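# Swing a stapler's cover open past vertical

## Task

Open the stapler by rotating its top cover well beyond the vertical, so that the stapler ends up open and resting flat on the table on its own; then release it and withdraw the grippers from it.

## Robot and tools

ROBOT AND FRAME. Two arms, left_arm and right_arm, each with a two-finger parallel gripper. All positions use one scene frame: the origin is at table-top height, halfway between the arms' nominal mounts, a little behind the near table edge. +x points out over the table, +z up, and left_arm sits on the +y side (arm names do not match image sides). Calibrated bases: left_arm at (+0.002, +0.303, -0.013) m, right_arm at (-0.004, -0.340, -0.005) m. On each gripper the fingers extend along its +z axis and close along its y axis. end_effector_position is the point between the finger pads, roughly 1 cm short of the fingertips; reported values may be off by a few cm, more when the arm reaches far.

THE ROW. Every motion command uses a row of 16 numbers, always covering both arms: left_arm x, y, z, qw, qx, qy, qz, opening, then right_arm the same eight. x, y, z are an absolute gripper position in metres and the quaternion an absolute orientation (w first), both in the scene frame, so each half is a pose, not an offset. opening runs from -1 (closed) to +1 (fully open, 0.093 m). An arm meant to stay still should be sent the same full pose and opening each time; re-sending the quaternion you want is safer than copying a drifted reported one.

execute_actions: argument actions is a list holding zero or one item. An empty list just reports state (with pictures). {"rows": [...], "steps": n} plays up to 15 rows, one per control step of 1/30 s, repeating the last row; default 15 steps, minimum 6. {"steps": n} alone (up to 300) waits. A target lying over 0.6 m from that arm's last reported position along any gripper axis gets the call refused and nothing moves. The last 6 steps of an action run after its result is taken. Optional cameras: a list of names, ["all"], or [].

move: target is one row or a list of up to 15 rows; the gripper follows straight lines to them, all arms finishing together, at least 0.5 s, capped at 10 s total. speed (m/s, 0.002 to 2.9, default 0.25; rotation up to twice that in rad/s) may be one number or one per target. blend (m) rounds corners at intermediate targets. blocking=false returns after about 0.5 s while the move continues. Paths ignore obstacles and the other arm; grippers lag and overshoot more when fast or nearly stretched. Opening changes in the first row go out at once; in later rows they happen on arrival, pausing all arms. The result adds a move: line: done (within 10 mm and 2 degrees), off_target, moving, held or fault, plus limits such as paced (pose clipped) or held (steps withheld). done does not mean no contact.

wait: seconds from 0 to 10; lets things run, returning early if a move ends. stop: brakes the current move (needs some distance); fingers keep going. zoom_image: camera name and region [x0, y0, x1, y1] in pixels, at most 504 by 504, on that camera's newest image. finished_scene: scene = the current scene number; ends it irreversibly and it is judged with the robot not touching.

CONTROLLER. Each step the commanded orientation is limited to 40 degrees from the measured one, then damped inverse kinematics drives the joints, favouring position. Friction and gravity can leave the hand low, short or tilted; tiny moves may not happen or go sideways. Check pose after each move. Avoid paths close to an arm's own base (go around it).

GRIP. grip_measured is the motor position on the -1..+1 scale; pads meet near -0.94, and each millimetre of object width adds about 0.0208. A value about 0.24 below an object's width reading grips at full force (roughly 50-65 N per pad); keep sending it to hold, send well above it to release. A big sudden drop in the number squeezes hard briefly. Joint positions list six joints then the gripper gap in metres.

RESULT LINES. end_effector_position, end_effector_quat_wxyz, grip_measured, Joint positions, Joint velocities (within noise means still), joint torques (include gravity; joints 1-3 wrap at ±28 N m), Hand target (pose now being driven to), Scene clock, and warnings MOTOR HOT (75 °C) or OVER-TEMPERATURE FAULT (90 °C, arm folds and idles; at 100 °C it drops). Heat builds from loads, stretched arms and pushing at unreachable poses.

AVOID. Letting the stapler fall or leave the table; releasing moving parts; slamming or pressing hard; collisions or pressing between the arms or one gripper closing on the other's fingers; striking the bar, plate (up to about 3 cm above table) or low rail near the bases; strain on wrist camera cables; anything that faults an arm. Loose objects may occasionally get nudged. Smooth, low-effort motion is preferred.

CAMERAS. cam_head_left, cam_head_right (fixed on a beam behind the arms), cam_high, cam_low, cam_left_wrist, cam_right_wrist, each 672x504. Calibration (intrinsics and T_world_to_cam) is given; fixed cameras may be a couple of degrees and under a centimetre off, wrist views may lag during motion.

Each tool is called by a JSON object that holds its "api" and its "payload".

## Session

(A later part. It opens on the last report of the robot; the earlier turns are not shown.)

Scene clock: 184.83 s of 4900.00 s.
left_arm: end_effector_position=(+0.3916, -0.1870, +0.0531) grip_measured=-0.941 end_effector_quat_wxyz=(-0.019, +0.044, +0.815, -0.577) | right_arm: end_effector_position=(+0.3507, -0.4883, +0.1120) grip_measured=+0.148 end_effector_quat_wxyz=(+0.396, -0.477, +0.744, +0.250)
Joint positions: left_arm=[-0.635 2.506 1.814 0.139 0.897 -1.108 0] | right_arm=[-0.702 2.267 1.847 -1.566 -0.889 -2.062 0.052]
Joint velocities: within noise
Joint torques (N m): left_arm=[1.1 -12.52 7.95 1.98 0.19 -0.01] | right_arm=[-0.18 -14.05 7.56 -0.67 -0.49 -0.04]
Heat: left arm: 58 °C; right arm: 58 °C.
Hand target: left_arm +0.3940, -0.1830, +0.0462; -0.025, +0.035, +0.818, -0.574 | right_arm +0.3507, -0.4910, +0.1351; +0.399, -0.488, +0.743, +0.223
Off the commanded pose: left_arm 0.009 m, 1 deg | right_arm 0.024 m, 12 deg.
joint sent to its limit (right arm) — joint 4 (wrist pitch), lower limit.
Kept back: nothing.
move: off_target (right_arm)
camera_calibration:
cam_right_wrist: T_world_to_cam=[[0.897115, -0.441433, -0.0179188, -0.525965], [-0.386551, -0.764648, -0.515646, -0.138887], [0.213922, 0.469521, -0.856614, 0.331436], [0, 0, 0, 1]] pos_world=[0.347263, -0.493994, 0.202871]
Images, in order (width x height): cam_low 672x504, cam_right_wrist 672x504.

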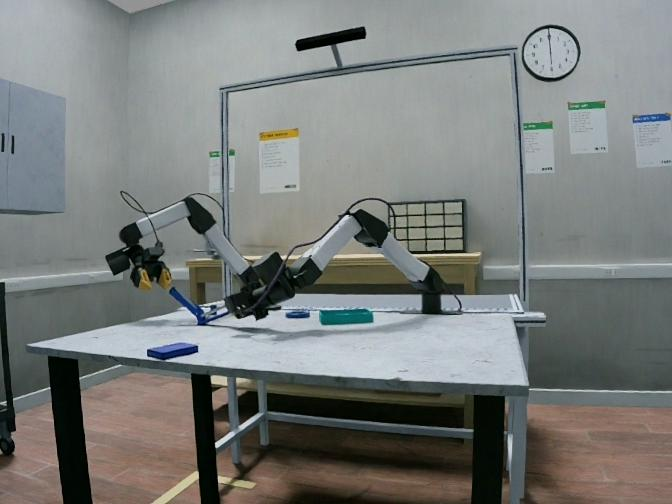

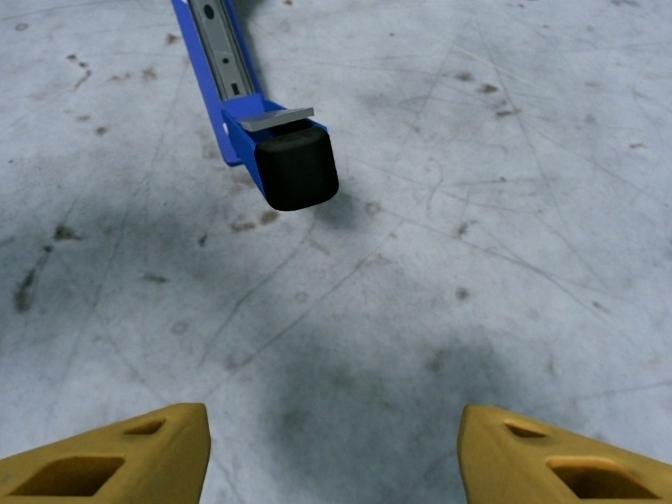

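{"api": "move", "payload": {"target": [[0.3925,-0.186,0.049,-0.0252,0.0353,0.8181,-0.5736,-0.82,0.351,-0.492,0.150,0.391,-0.51,0.70,0.31,0.15],[0.3925,-0.186,0.046,-0.0252,0.0353,0.8181,-0.5736,-0.72,0.345,-0.50,0.170,0.391,-0.51,0.70,0.31,0.15],[0.3925,-0.184,0.031,-0.0252,0.0353,0.8181,-0.5736,-0.62,0.34,-0.50,0.19,0.391,-0.51,0.70,0.31,0.15]], "speed": 0.03, "cameras": ["cam_low","cam_left_wrist"]}}

{"api": "zoom_image", "payload": {"camera": "cam_low", "region": [160, 265, 250, 335]}}

Scene clock: 195.70 s of 4900.00 s.
left_arm: end_effector_position=(+0.3915, -0.1869, +0.0529) grip_measured=-0.723 end_effector_quat_wxyz=(-0.021, +0.041, +0.816, -0.577) | right_arm: end_effector_position=(+0.3428, -0.4997, +0.1518) grip_measured=+0.148 end_effector_quat_wxyz=(+0.407, -0.465, +0.759, +0.206)
Joint positions: left_arm=[-0.635 2.506 1.814 0.138 0.897 -1.113 0.011] | right_arm=[-0.738 2.151 1.847 -1.569 -0.891 -2.004 0.052]
Joint velocities: within noise
Joint torques (N m): left_arm=[0.59 -11.62 7.45 2.23 0.14 0.01] | right_arm=[-0.39 -13.5 6.83 -0.41 -0.79 -0.02]
Heat: left arm: 59 °C; right arm: 64 °C.
Hand target: left_arm +0.3924, -0.1849, +0.0401; -0.025, +0.035, +0.818, -0.574 | right_arm +0.3424, -0.4986, +0.1764; +0.424, -0.467, +0.754, +0.184
Off the commanded pose: left_arm 0.022 m, 1 deg | right_arm 0.038 m, 15 deg.
joint sent to its limit (right arm) — joint 4 (wrist pitch), lower limit.
Kept back: nothing.
move: off_target (left_arm, right_arm; path cut at 10 s); path passed 2 of 3 targets; target 3's new opening was not sent
camera_calibration:
cam_left_wrist: T_world_to_cam=[[-0.0411477, -0.340323, 0.939408, -0.0964597], [-0.86282, 0.486212, 0.138349, 0.457178], [-0.503834, -0.804847, -0.313644, 0.147498], [0, 0, 0, 1]] pos_world=[0.464808, -0.136399, 0.0736268]
Images, in order (width x height): cam_low 672x504, cam_left_wrist 672x504.

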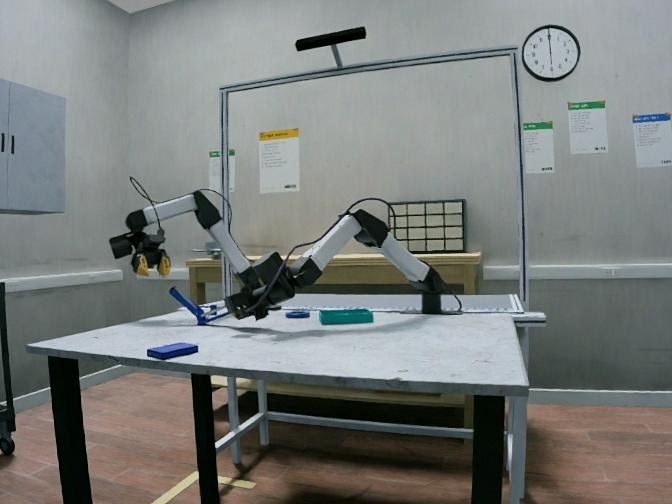

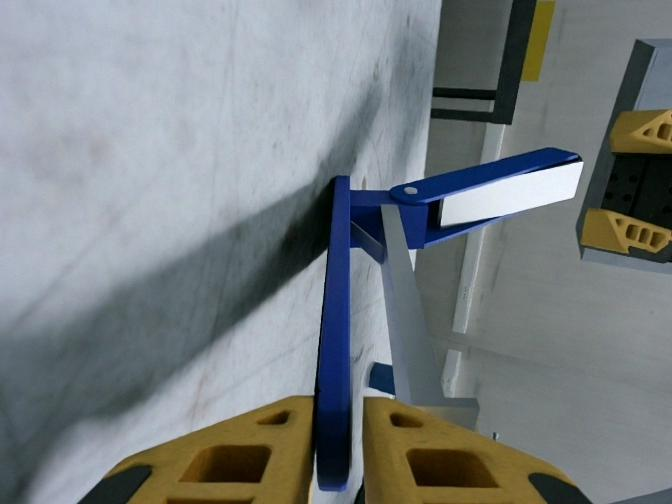

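Scaled by 5.600.

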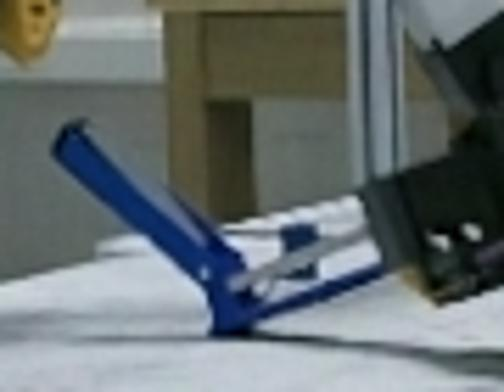

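{"api": "move", "payload": {"target": [[0.3925,-0.185,0.030,-0.0252,0.0353,0.8181,-0.5736,-0.72,0.32,-0.50,0.20,0.245,-0.655,0.674,0.238,0.15]], "speed": 0.08, "cameras": ["cam_low","cam_left_wrist","cam_high"]}}

{"api": "zoom_image", "payload": {"camera": "cam_low", "region": [160, 265, 250, 335]}}

Scene clock: 199.87 s of 4900.00 s.
left_arm: end_effector_position=(+0.3923, -0.1875, +0.0436) grip_measured=-0.723 end_effector_quat_wxyz=(-0.021, +0.041, +0.816, -0.577) | right_arm: end_effector_position=(+0.3206, -0.5019, +0.1782) grip_measured=+0.148 end_effector_quat_wxyz=(+0.286, -0.590, +0.749, +0.096)
Joint positions: left_arm=[-0.635 2.528 1.814 0.16 0.897 -1.113 0.011] | right_arm=[-0.675 1.996 1.886 -1.57 -0.582 -2.067 0.052]
Joint velocities: within noise
Joint torques (N m): left_arm=[0.61 -11.77 6.87 2.24 0.15 0] | right_arm=[0.79 -12.19 8.13 -0.11 -0.38 -0.18]
Heat: left arm: 60 °C; right arm: 64 °C.
Hand target: left_arm +0.3924, -0.1848, +0.0301; -0.025, +0.035, +0.818, -0.573 | right_arm +0.3197, -0.4993, +0.1990; +0.285, -0.605, +0.740, +0.065
Off the commanded pose: left_arm 0.014 m, 1 deg | right_arm 0.022 m, 20 deg.
joint sent to its limit (right arm) — joint 4 (wrist pitch), lower limit; joint 6 (wrist roll), lower limit.
Kept back: nothing.
move: off_target (left_arm, right_arm)
camera_calibration:
cam_left_wrist: T_world_to_cam=[[-0.0416522, -0.33991, 0.939535, -0.0876102], [-0.862851, 0.48634, 0.137698, 0.459521], [-0.503738, -0.804944, -0.313549, 0.144437], [0, 0, 0, 1]] pos_world=[0.465608, -0.136999, 0.0643257]
Images, in order (width x height): cam_high 672x504, cam_low 672x504, cam_left_wrist 672x504.

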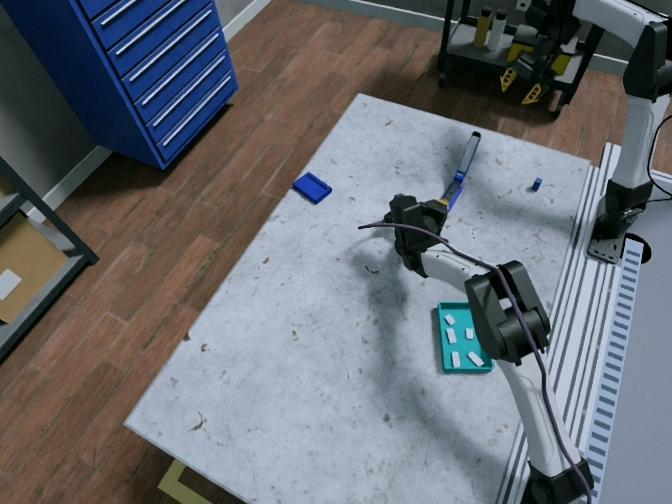

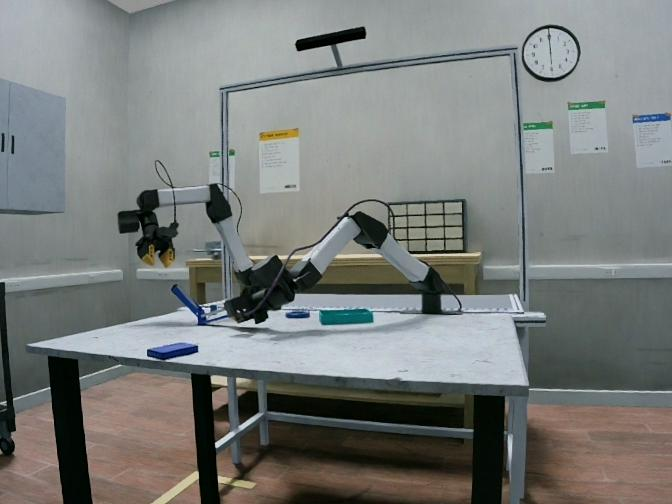

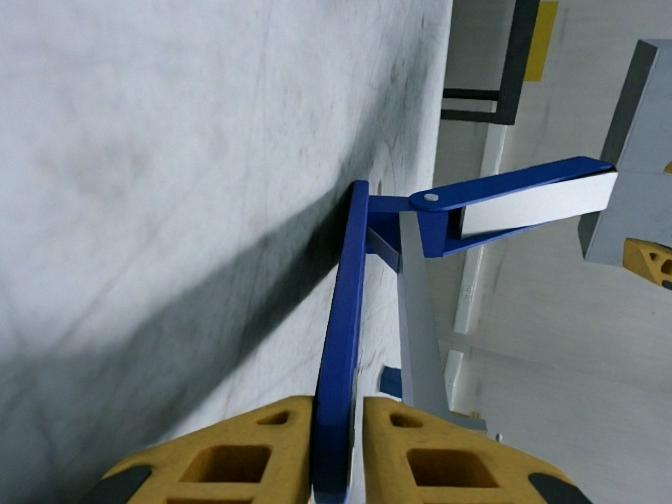

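Scaled by 5.600.

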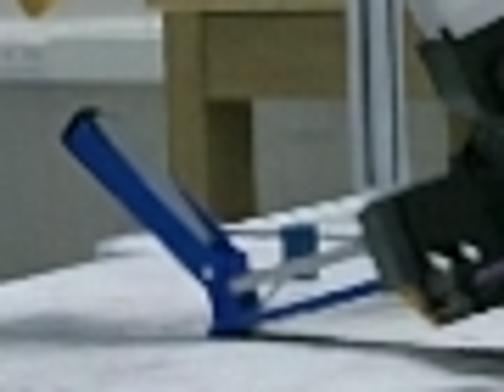

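{"api": "move", "payload": {"target": [[0.3925,-0.182,0.030,-0.0209,0.0347,0.8564,-0.5147,-0.52,0.30,-0.48,0.20,0.245,-0.655,0.674,0.238,0.15],[0.3935,-0.178,0.016,-0.0209,0.0347,0.8564,-0.5147,-0.52,0.26,-0.44,0.20,0.0,-0.78,0.626,0.0,0.15]], "speed": 0.05, "cameras": ["cam_low","cam_left_wrist"]}}

{"api": "zoom_image", "payload": {"camera": "cam_low", "region": [160, 265, 250, 335]}}

Scene clock: 210.73 s of 4900.00 s.
left_arm: end_effector_position=(+0.3902, -0.1815, +0.0303) grip_measured=-0.523 end_effector_quat_wxyz=(-0.023, +0.042, +0.849, -0.526) | right_arm: end_effector_position=(+0.2736, -0.4495, +0.1909) grip_measured=+0.148 end_effector_quat_wxyz=(-0.051, +0.735, -0.676, -0.015)
Joint positions: left_arm=[-0.64 2.528 1.881 -0.071 0.839 -0.995 0.02] | right_arm=[-0.381 1.733 1.712 -1.573 -0.088 -2.068 0.052]
Joint velocities: within noise
Joint torques (N m): left_arm=[0.53 -12.16 8.5 1.73 -0.06 0.12] | right_arm=[0.64 -9.36 5.41 0.08 -0.06 -0.15]
Heat: left arm: 65 °C; right arm: 64 °C.
Hand target: left_arm +0.3930, -0.1785, +0.0187; -0.021, +0.035, +0.856, -0.515 | right_arm +0.2678, -0.4473, +0.1993; -0.047, +0.741, -0.670, -0.002
Off the commanded pose: left_arm 0.015 m, 2 deg | right_arm 0.019 m, 10 deg.
joint sent to its limit (right arm) — joint 4 (wrist pitch), lower limit; joint 6 (wrist roll), lower limit.
Kept back: nothing.
move: off_target (left_arm, right_arm; path cut at 10 s); path passed 1 of 2 targets
camera_calibration:
cam_left_wrist: T_world_to_cam=[[-0.0459291, -0.450516, 0.891586, -0.0900896], [-0.861744, 0.469304, 0.192746, 0.451466], [-0.50526, -0.759466, -0.409784, 0.155772], [0, 0, 0, 1]] pos_world=[0.463615, -0.134158, 0.0571371]
Images, in order (width x height): cam_low 672x504, cam_left_wrist 672x504.

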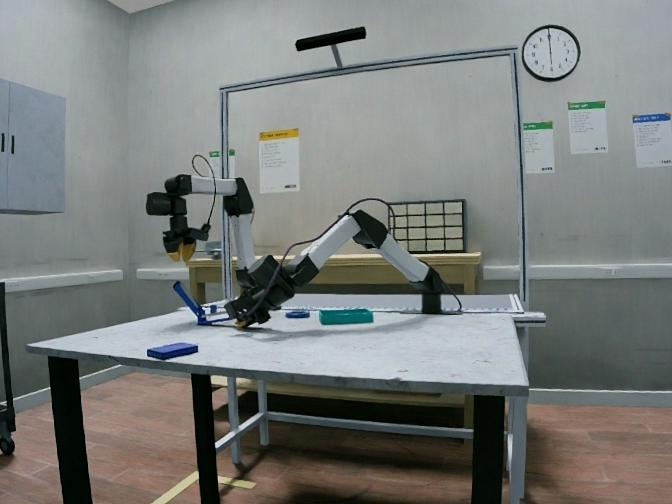

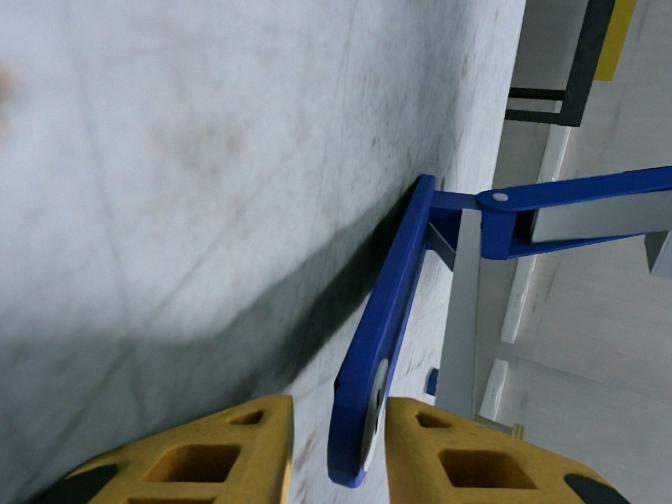

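Scaled by 5.600.

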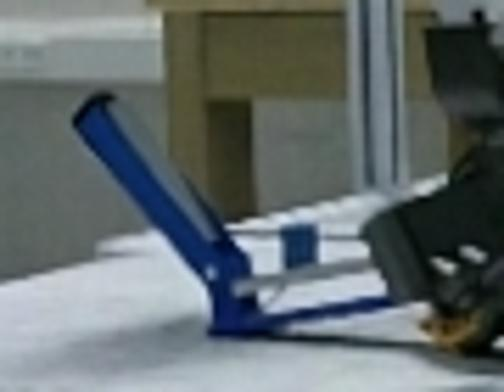

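{"api": "move", "payload": {"target": [[0.392,-0.176,0.014,-0.0209,0.0347,0.8564,-0.5147,-0.52,0.2736,-0.4495,0.191,0.051,-0.735,0.676,0.015,0.15]], "speed": 0.04, "cameras": ["cam_low","cam_left_wrist"]}}

{"api": "zoom_image", "payload": {"camera": "cam_low", "region": [160, 265, 250, 335]}}

Scene clock: 213.33 s of 4900.00 s.
left_arm: end_effector_position=(+0.3902, -0.1815, +0.0303) grip_measured=-0.523 end_effector_quat_wxyz=(-0.023, +0.043, +0.849, -0.526) | right_arm: end_effector_position=(+0.2733, -0.4499, +0.1907) grip_measured=+0.148 end_effector_quat_wxyz=(-0.049, +0.735, -0.676, -0.014)
Joint positions: left_arm=[-0.64 2.528 1.881 -0.071 0.839 -0.993 0.02] | right_arm=[-0.381 1.733 1.712 -1.573 -0.085 -2.068 0.052]
Joint velocities: within noise
Joint torques (N m): left_arm=[0.75 -12.31 6.32 1.94 -0.04 0.13] | right_arm=[-0.17 -6.65 6.05 0.17 -0.21 -0.1]
Heat: left arm: 65 °C; right arm: 63 °C.
Hand target: left_arm +0.3917, -0.1758, +0.0141; -0.021, +0.035, +0.856, -0.515 | right_arm +0.2736, -0.4495, +0.1911; -0.051, +0.735, -0.676, -0.015
Off the commanded pose: left_arm 0.017 m, 2 deg | right_arm 0.001 m, 0 deg.
Kept back: nothing.
move: off_target (left_arm)
camera_calibration:
cam_left_wrist: T_world_to_cam=[[-0.0482386, -0.450298, 0.891574, -0.0890778], [-0.861674, 0.470203, 0.19086, 0.451643], [-0.505164, -0.759039, -0.410692, 0.155878], [0, 0, 0, 1]] pos_world=[0.463616, -0.134158, 0.0572369]
Images, in order (width x height): cam_low 672x504, cam_left_wrist 672x504.

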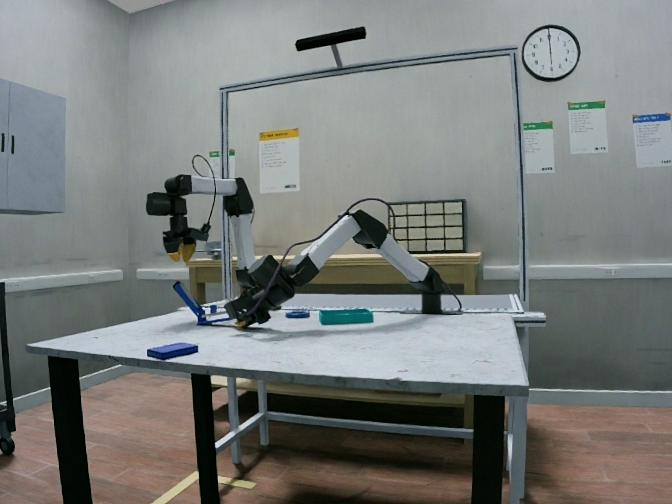

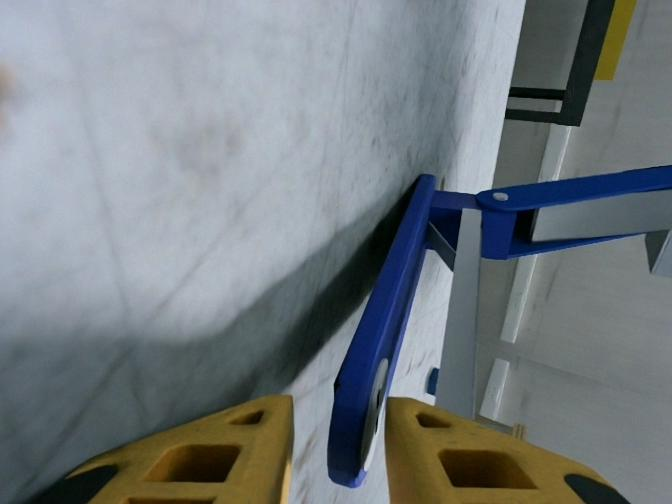

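Scaled by 5.600.

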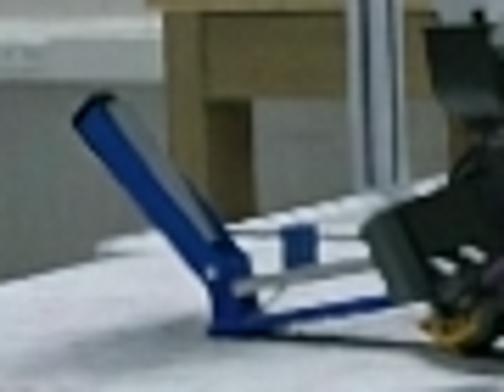

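{"api": "move", "payload": {"target": [[0.391,-0.165,0.027,-0.0209,0.0347,0.8564,-0.5147,-0.52,0.2736,-0.4495,0.191,0.051,-0.735,0.676,0.015,0.15],[0.389,-0.145,0.027,-0.0209,0.0347,0.8564,-0.5147,-0.52,0.2736,-0.4495,0.191,0.051,-0.735,0.676,0.015,0.15]], "speed": 0.02, "cameras": ["cam_low","cam_left_wrist"]}}

{"api": "zoom_image", "payload": {"camera": "cam_low", "region": [160, 265, 250, 335]}}

Scene clock: 215.73 s of 4900.00 s.
left_arm: end_effector_position=(+0.3877, -0.1564, +0.0288) grip_measured=-0.523 end_effector_quat_wxyz=(-0.018, +0.047, +0.850, -0.524) | right_arm: end_effector_position=(+0.2733, -0.4499, +0.1907) grip_measured=+0.148 end_effector_quat_wxyz=(-0.049, +0.735, -0.676, -0.014)
Joint positions: left_arm=[-0.606 2.462 1.758 -0.043 0.858 -0.945 0.02] | right_arm=[-0.381 1.733 1.712 -1.573 -0.085 -2.068 0.052]
Joint velocities: within noise
Joint torques (N m): left_arm=[1.83 -14.54 5.41 1.54 0.14 0.08] | right_arm=[-0.06 -6.64 6.01 0.15 -0.25 -0.11]
Heat: left arm: 66 °C; right arm: 62 °C.
Hand target: left_arm +0.3890, -0.1453, +0.0270; -0.021, +0.035, +0.856, -0.515 | right_arm +0.2736, -0.4495, +0.1911; -0.051, +0.735, -0.676, -0.015
Off the commanded pose: left_arm 0.012 m, 2 deg | right_arm 0.001 m, 0 deg.
Kept back: nothing.
move: off_target (left_arm)
camera_calibration:
cam_left_wrist: T_world_to_cam=[[-0.0599981, -0.454235, 0.888859, -0.0725592], [-0.863377, 0.470523, 0.182174, 0.438955], [-0.500979, -0.756491, -0.420407, 0.172026], [0, 0, 0, 1]] pos_world=[0.460812, -0.109361, 0.0568498]
Images, in order (width x height): cam_low 672x504, cam_left_wrist 672x504.

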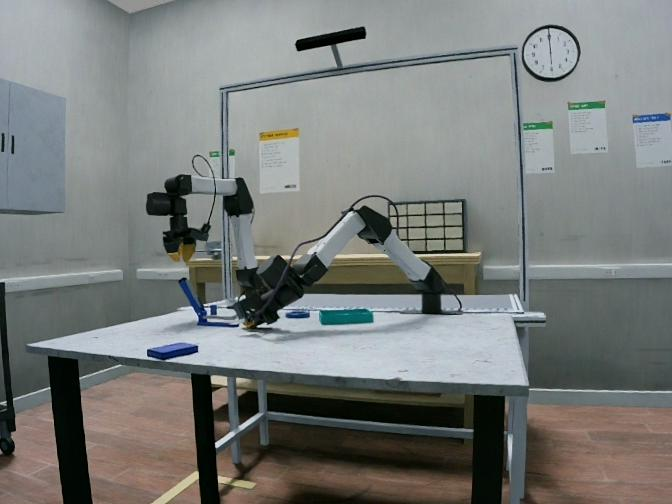

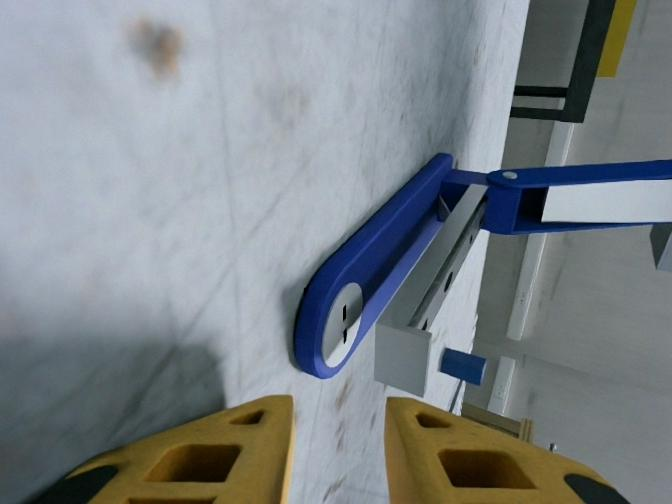

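Scaled by 5.600.

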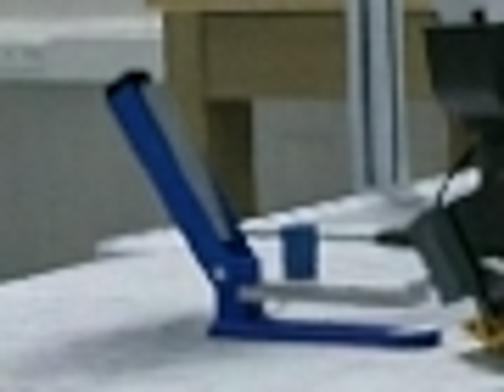

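{"api": "move", "payload": {"target": [[0.383,-0.10,0.045,-0.0209,0.0347,0.8564,-0.5147,-0.52,0.2736,-0.4495,0.191,0.051,-0.735,0.676,0.015,0.15],[0.36,-0.03,0.12,-0.0209,0.0347,0.8564,-0.5147,-0.52,0.2736,-0.4495,0.191,0.051,-0.735,0.676,0.015,0.15],[0.34,0.03,0.16,-0.0209,0.0347,0.8564,-0.5147,-0.52,0.2736,-0.4495,0.191,0.051,-0.735,0.676,0.015,0.15]], "speed": 0.08}}

{"api": "wait", "payload": {"seconds": 2, "cameras": ["cam_low"]}}

{"api": "zoom_image", "payload": {"camera": "cam_low", "region": [160, 265, 250, 335]}}

Scene clock: 219.57 s of 4900.00 s.
left_arm: end_effector_position=(+0.3463, +0.0270, +0.1538) grip_measured=-0.523 end_effector_quat_wxyz=(-0.017, +0.033, +0.859, -0.510) | right_arm: end_effector_position=(+0.2733, -0.4499, +0.1907) grip_measured=+0.148 end_effector_quat_wxyz=(-0.049, +0.735, -0.676, -0.014)
Joint positions: left_arm=[-0.291 1.876 1.423 -0.661 1.016 -0.527 0.02] | right_arm=[-0.381 1.733 1.712 -1.573 -0.085 -2.068 0.052]
Joint velocities: within noise
Joint torques (N m): left_arm=[0.79 -10.62 6.97 1.03 0.6 0.11] | right_arm=[-0.05 -6.67 5.98 0.17 -0.25 -0.07]
Heat: left arm: 66 °C; right arm: 61 °C.
Hand target: left_arm +0.3403, +0.0298, +0.1598; -0.021, +0.034, +0.856, -0.515 | right_arm +0.2736, -0.4495, +0.1911; -0.051, +0.735, -0.676, -0.015
Off the commanded pose: left_arm 0.009 m, 1 deg | right_arm 0.001 m, 0 deg.
Kept back: nothing.
move: done
camera_calibration:
cam_left_wrist: T_world_to_cam=[[-0.0368611, -0.484556, 0.873983, -0.107799], [-0.872241, 0.44241, 0.208494, 0.293881], [-0.487686, -0.754638, -0.438958, 0.340785], [0, 0, 0, 1]] pos_world=[0.418558, 0.0749183, 0.182532]
cam_right_wrist: T_world_to_cam=[[0.997384, 0.0468081, 0.055079, -0.259821], [0.0257137, -0.941921, 0.334849, -0.45343], [0.0675537, -0.332557, -0.940661, 0.0926151], [0, 0, 0, 1]] pos_world=[0.264545, -0.384134, 0.253261]

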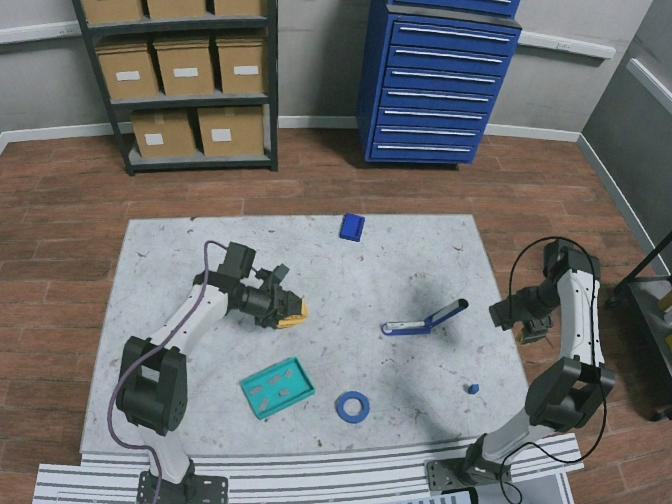

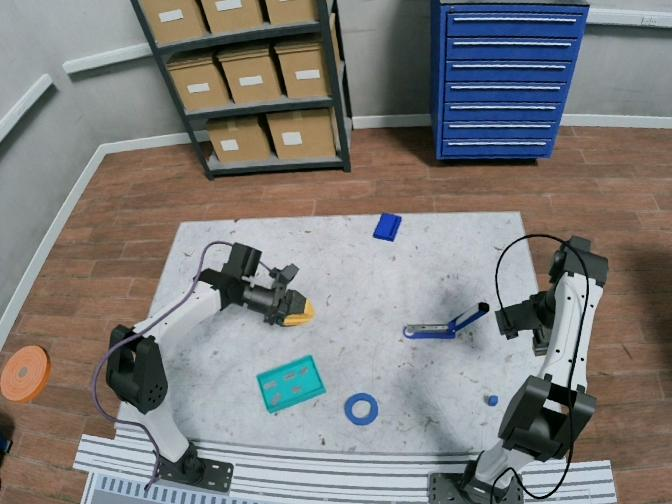

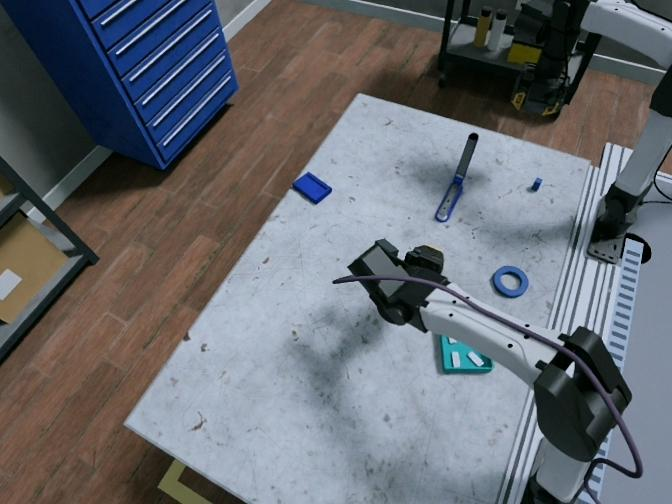

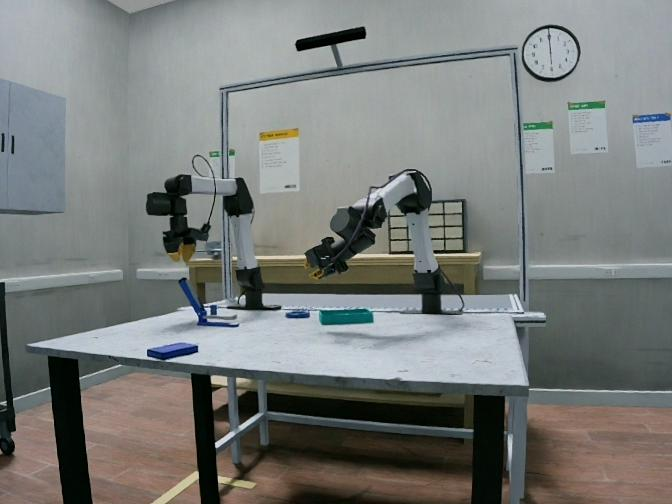

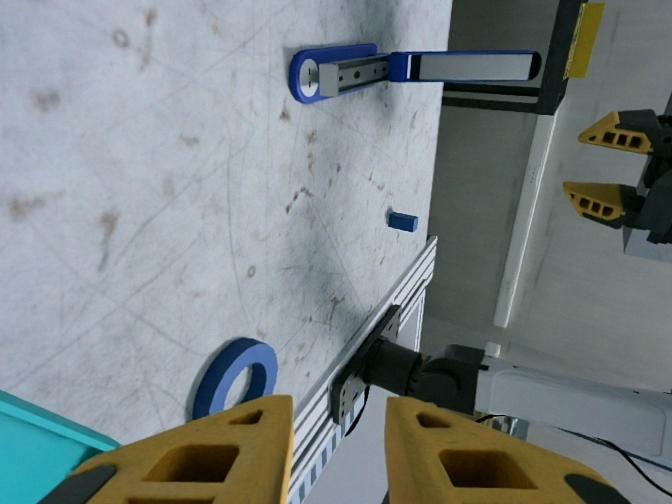

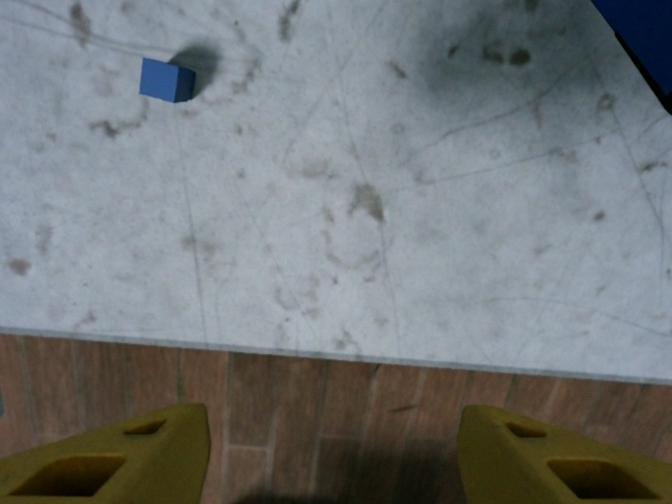

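Scene clock: 221.57 s of 4900.00 s.
left_arm: end_effector_position=(+0.3457, +0.0271, +0.1537) grip_measured=-0.523 end_effector_quat_wxyz=(-0.018, +0.033, +0.859, -0.510) | right_arm: end_effector_position=(+0.2733, -0.4499, +0.1907) grip_measured=+0.148 end_effector_quat_wxyz=(-0.049, +0.735, -0.676, -0.014)
Joint positions: left_arm=[-0.291 1.876 1.423 -0.665 1.017 -0.524 0.02] | right_arm=[-0.381 1.733 1.712 -1.573 -0.085 -2.068 0.052]
Joint velocities: within noise
Joint torques (N m): left_arm=[0.76 -10.62 6.97 1.02 0.61 0.11] | right_arm=[-0.13 -6.56 5.98 0.16 -0.24 -0.09]
Heat: left arm: 66 °C; right arm: 60 °C.
Hand target: left_arm +0.3402, +0.0298, +0.1598; -0.021, +0.035, +0.856, -0.515 | right_arm +0.2736, -0.4495, +0.1911; -0.051, +0.735, -0.676, -0.015
Off the commanded pose: left_arm 0.009 m, 1 deg | right_arm 0.001 m, 0 deg.
Steps of this call (1-60: nothing new was sent). Readings (end_effector_position of left_arm | right_arm):
1: (+0.3461, +0.0270, +0.1538) | (+0.2733, -0.4499, +0.1907)
2: (+0.3461, +0.0270, +0.1538) | (+0.2733, -0.4499, +0.1907)
4: (+0.3460, +0.0271, +0.1537) | (+0.2733, -0.4499, +0.1907)
8: (+0.3459, +0.0271, +0.1537) | (+0.2733, -0.4499, +0.1907)
60: the state above
Images, in order (width x height): cam_low 672x504.

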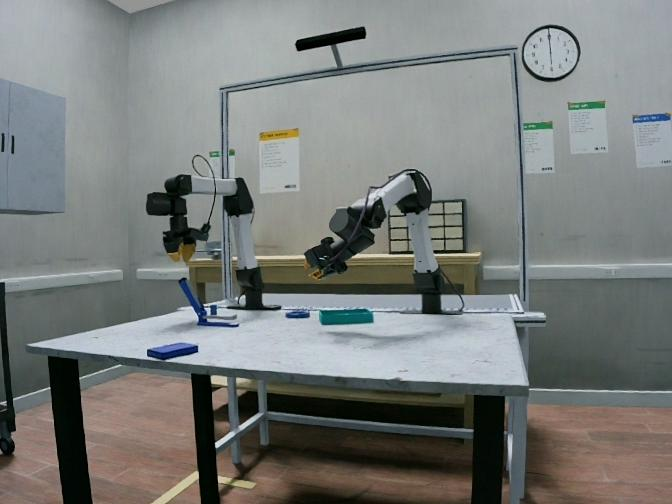

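Scaled by 5.600.

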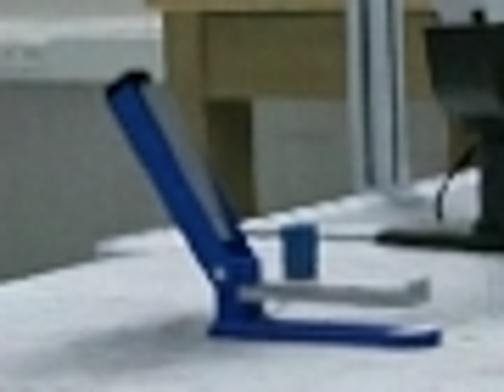

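{"api": "finished_scene", "payload": {"scene": 2}}

The scene is finished: the task was done.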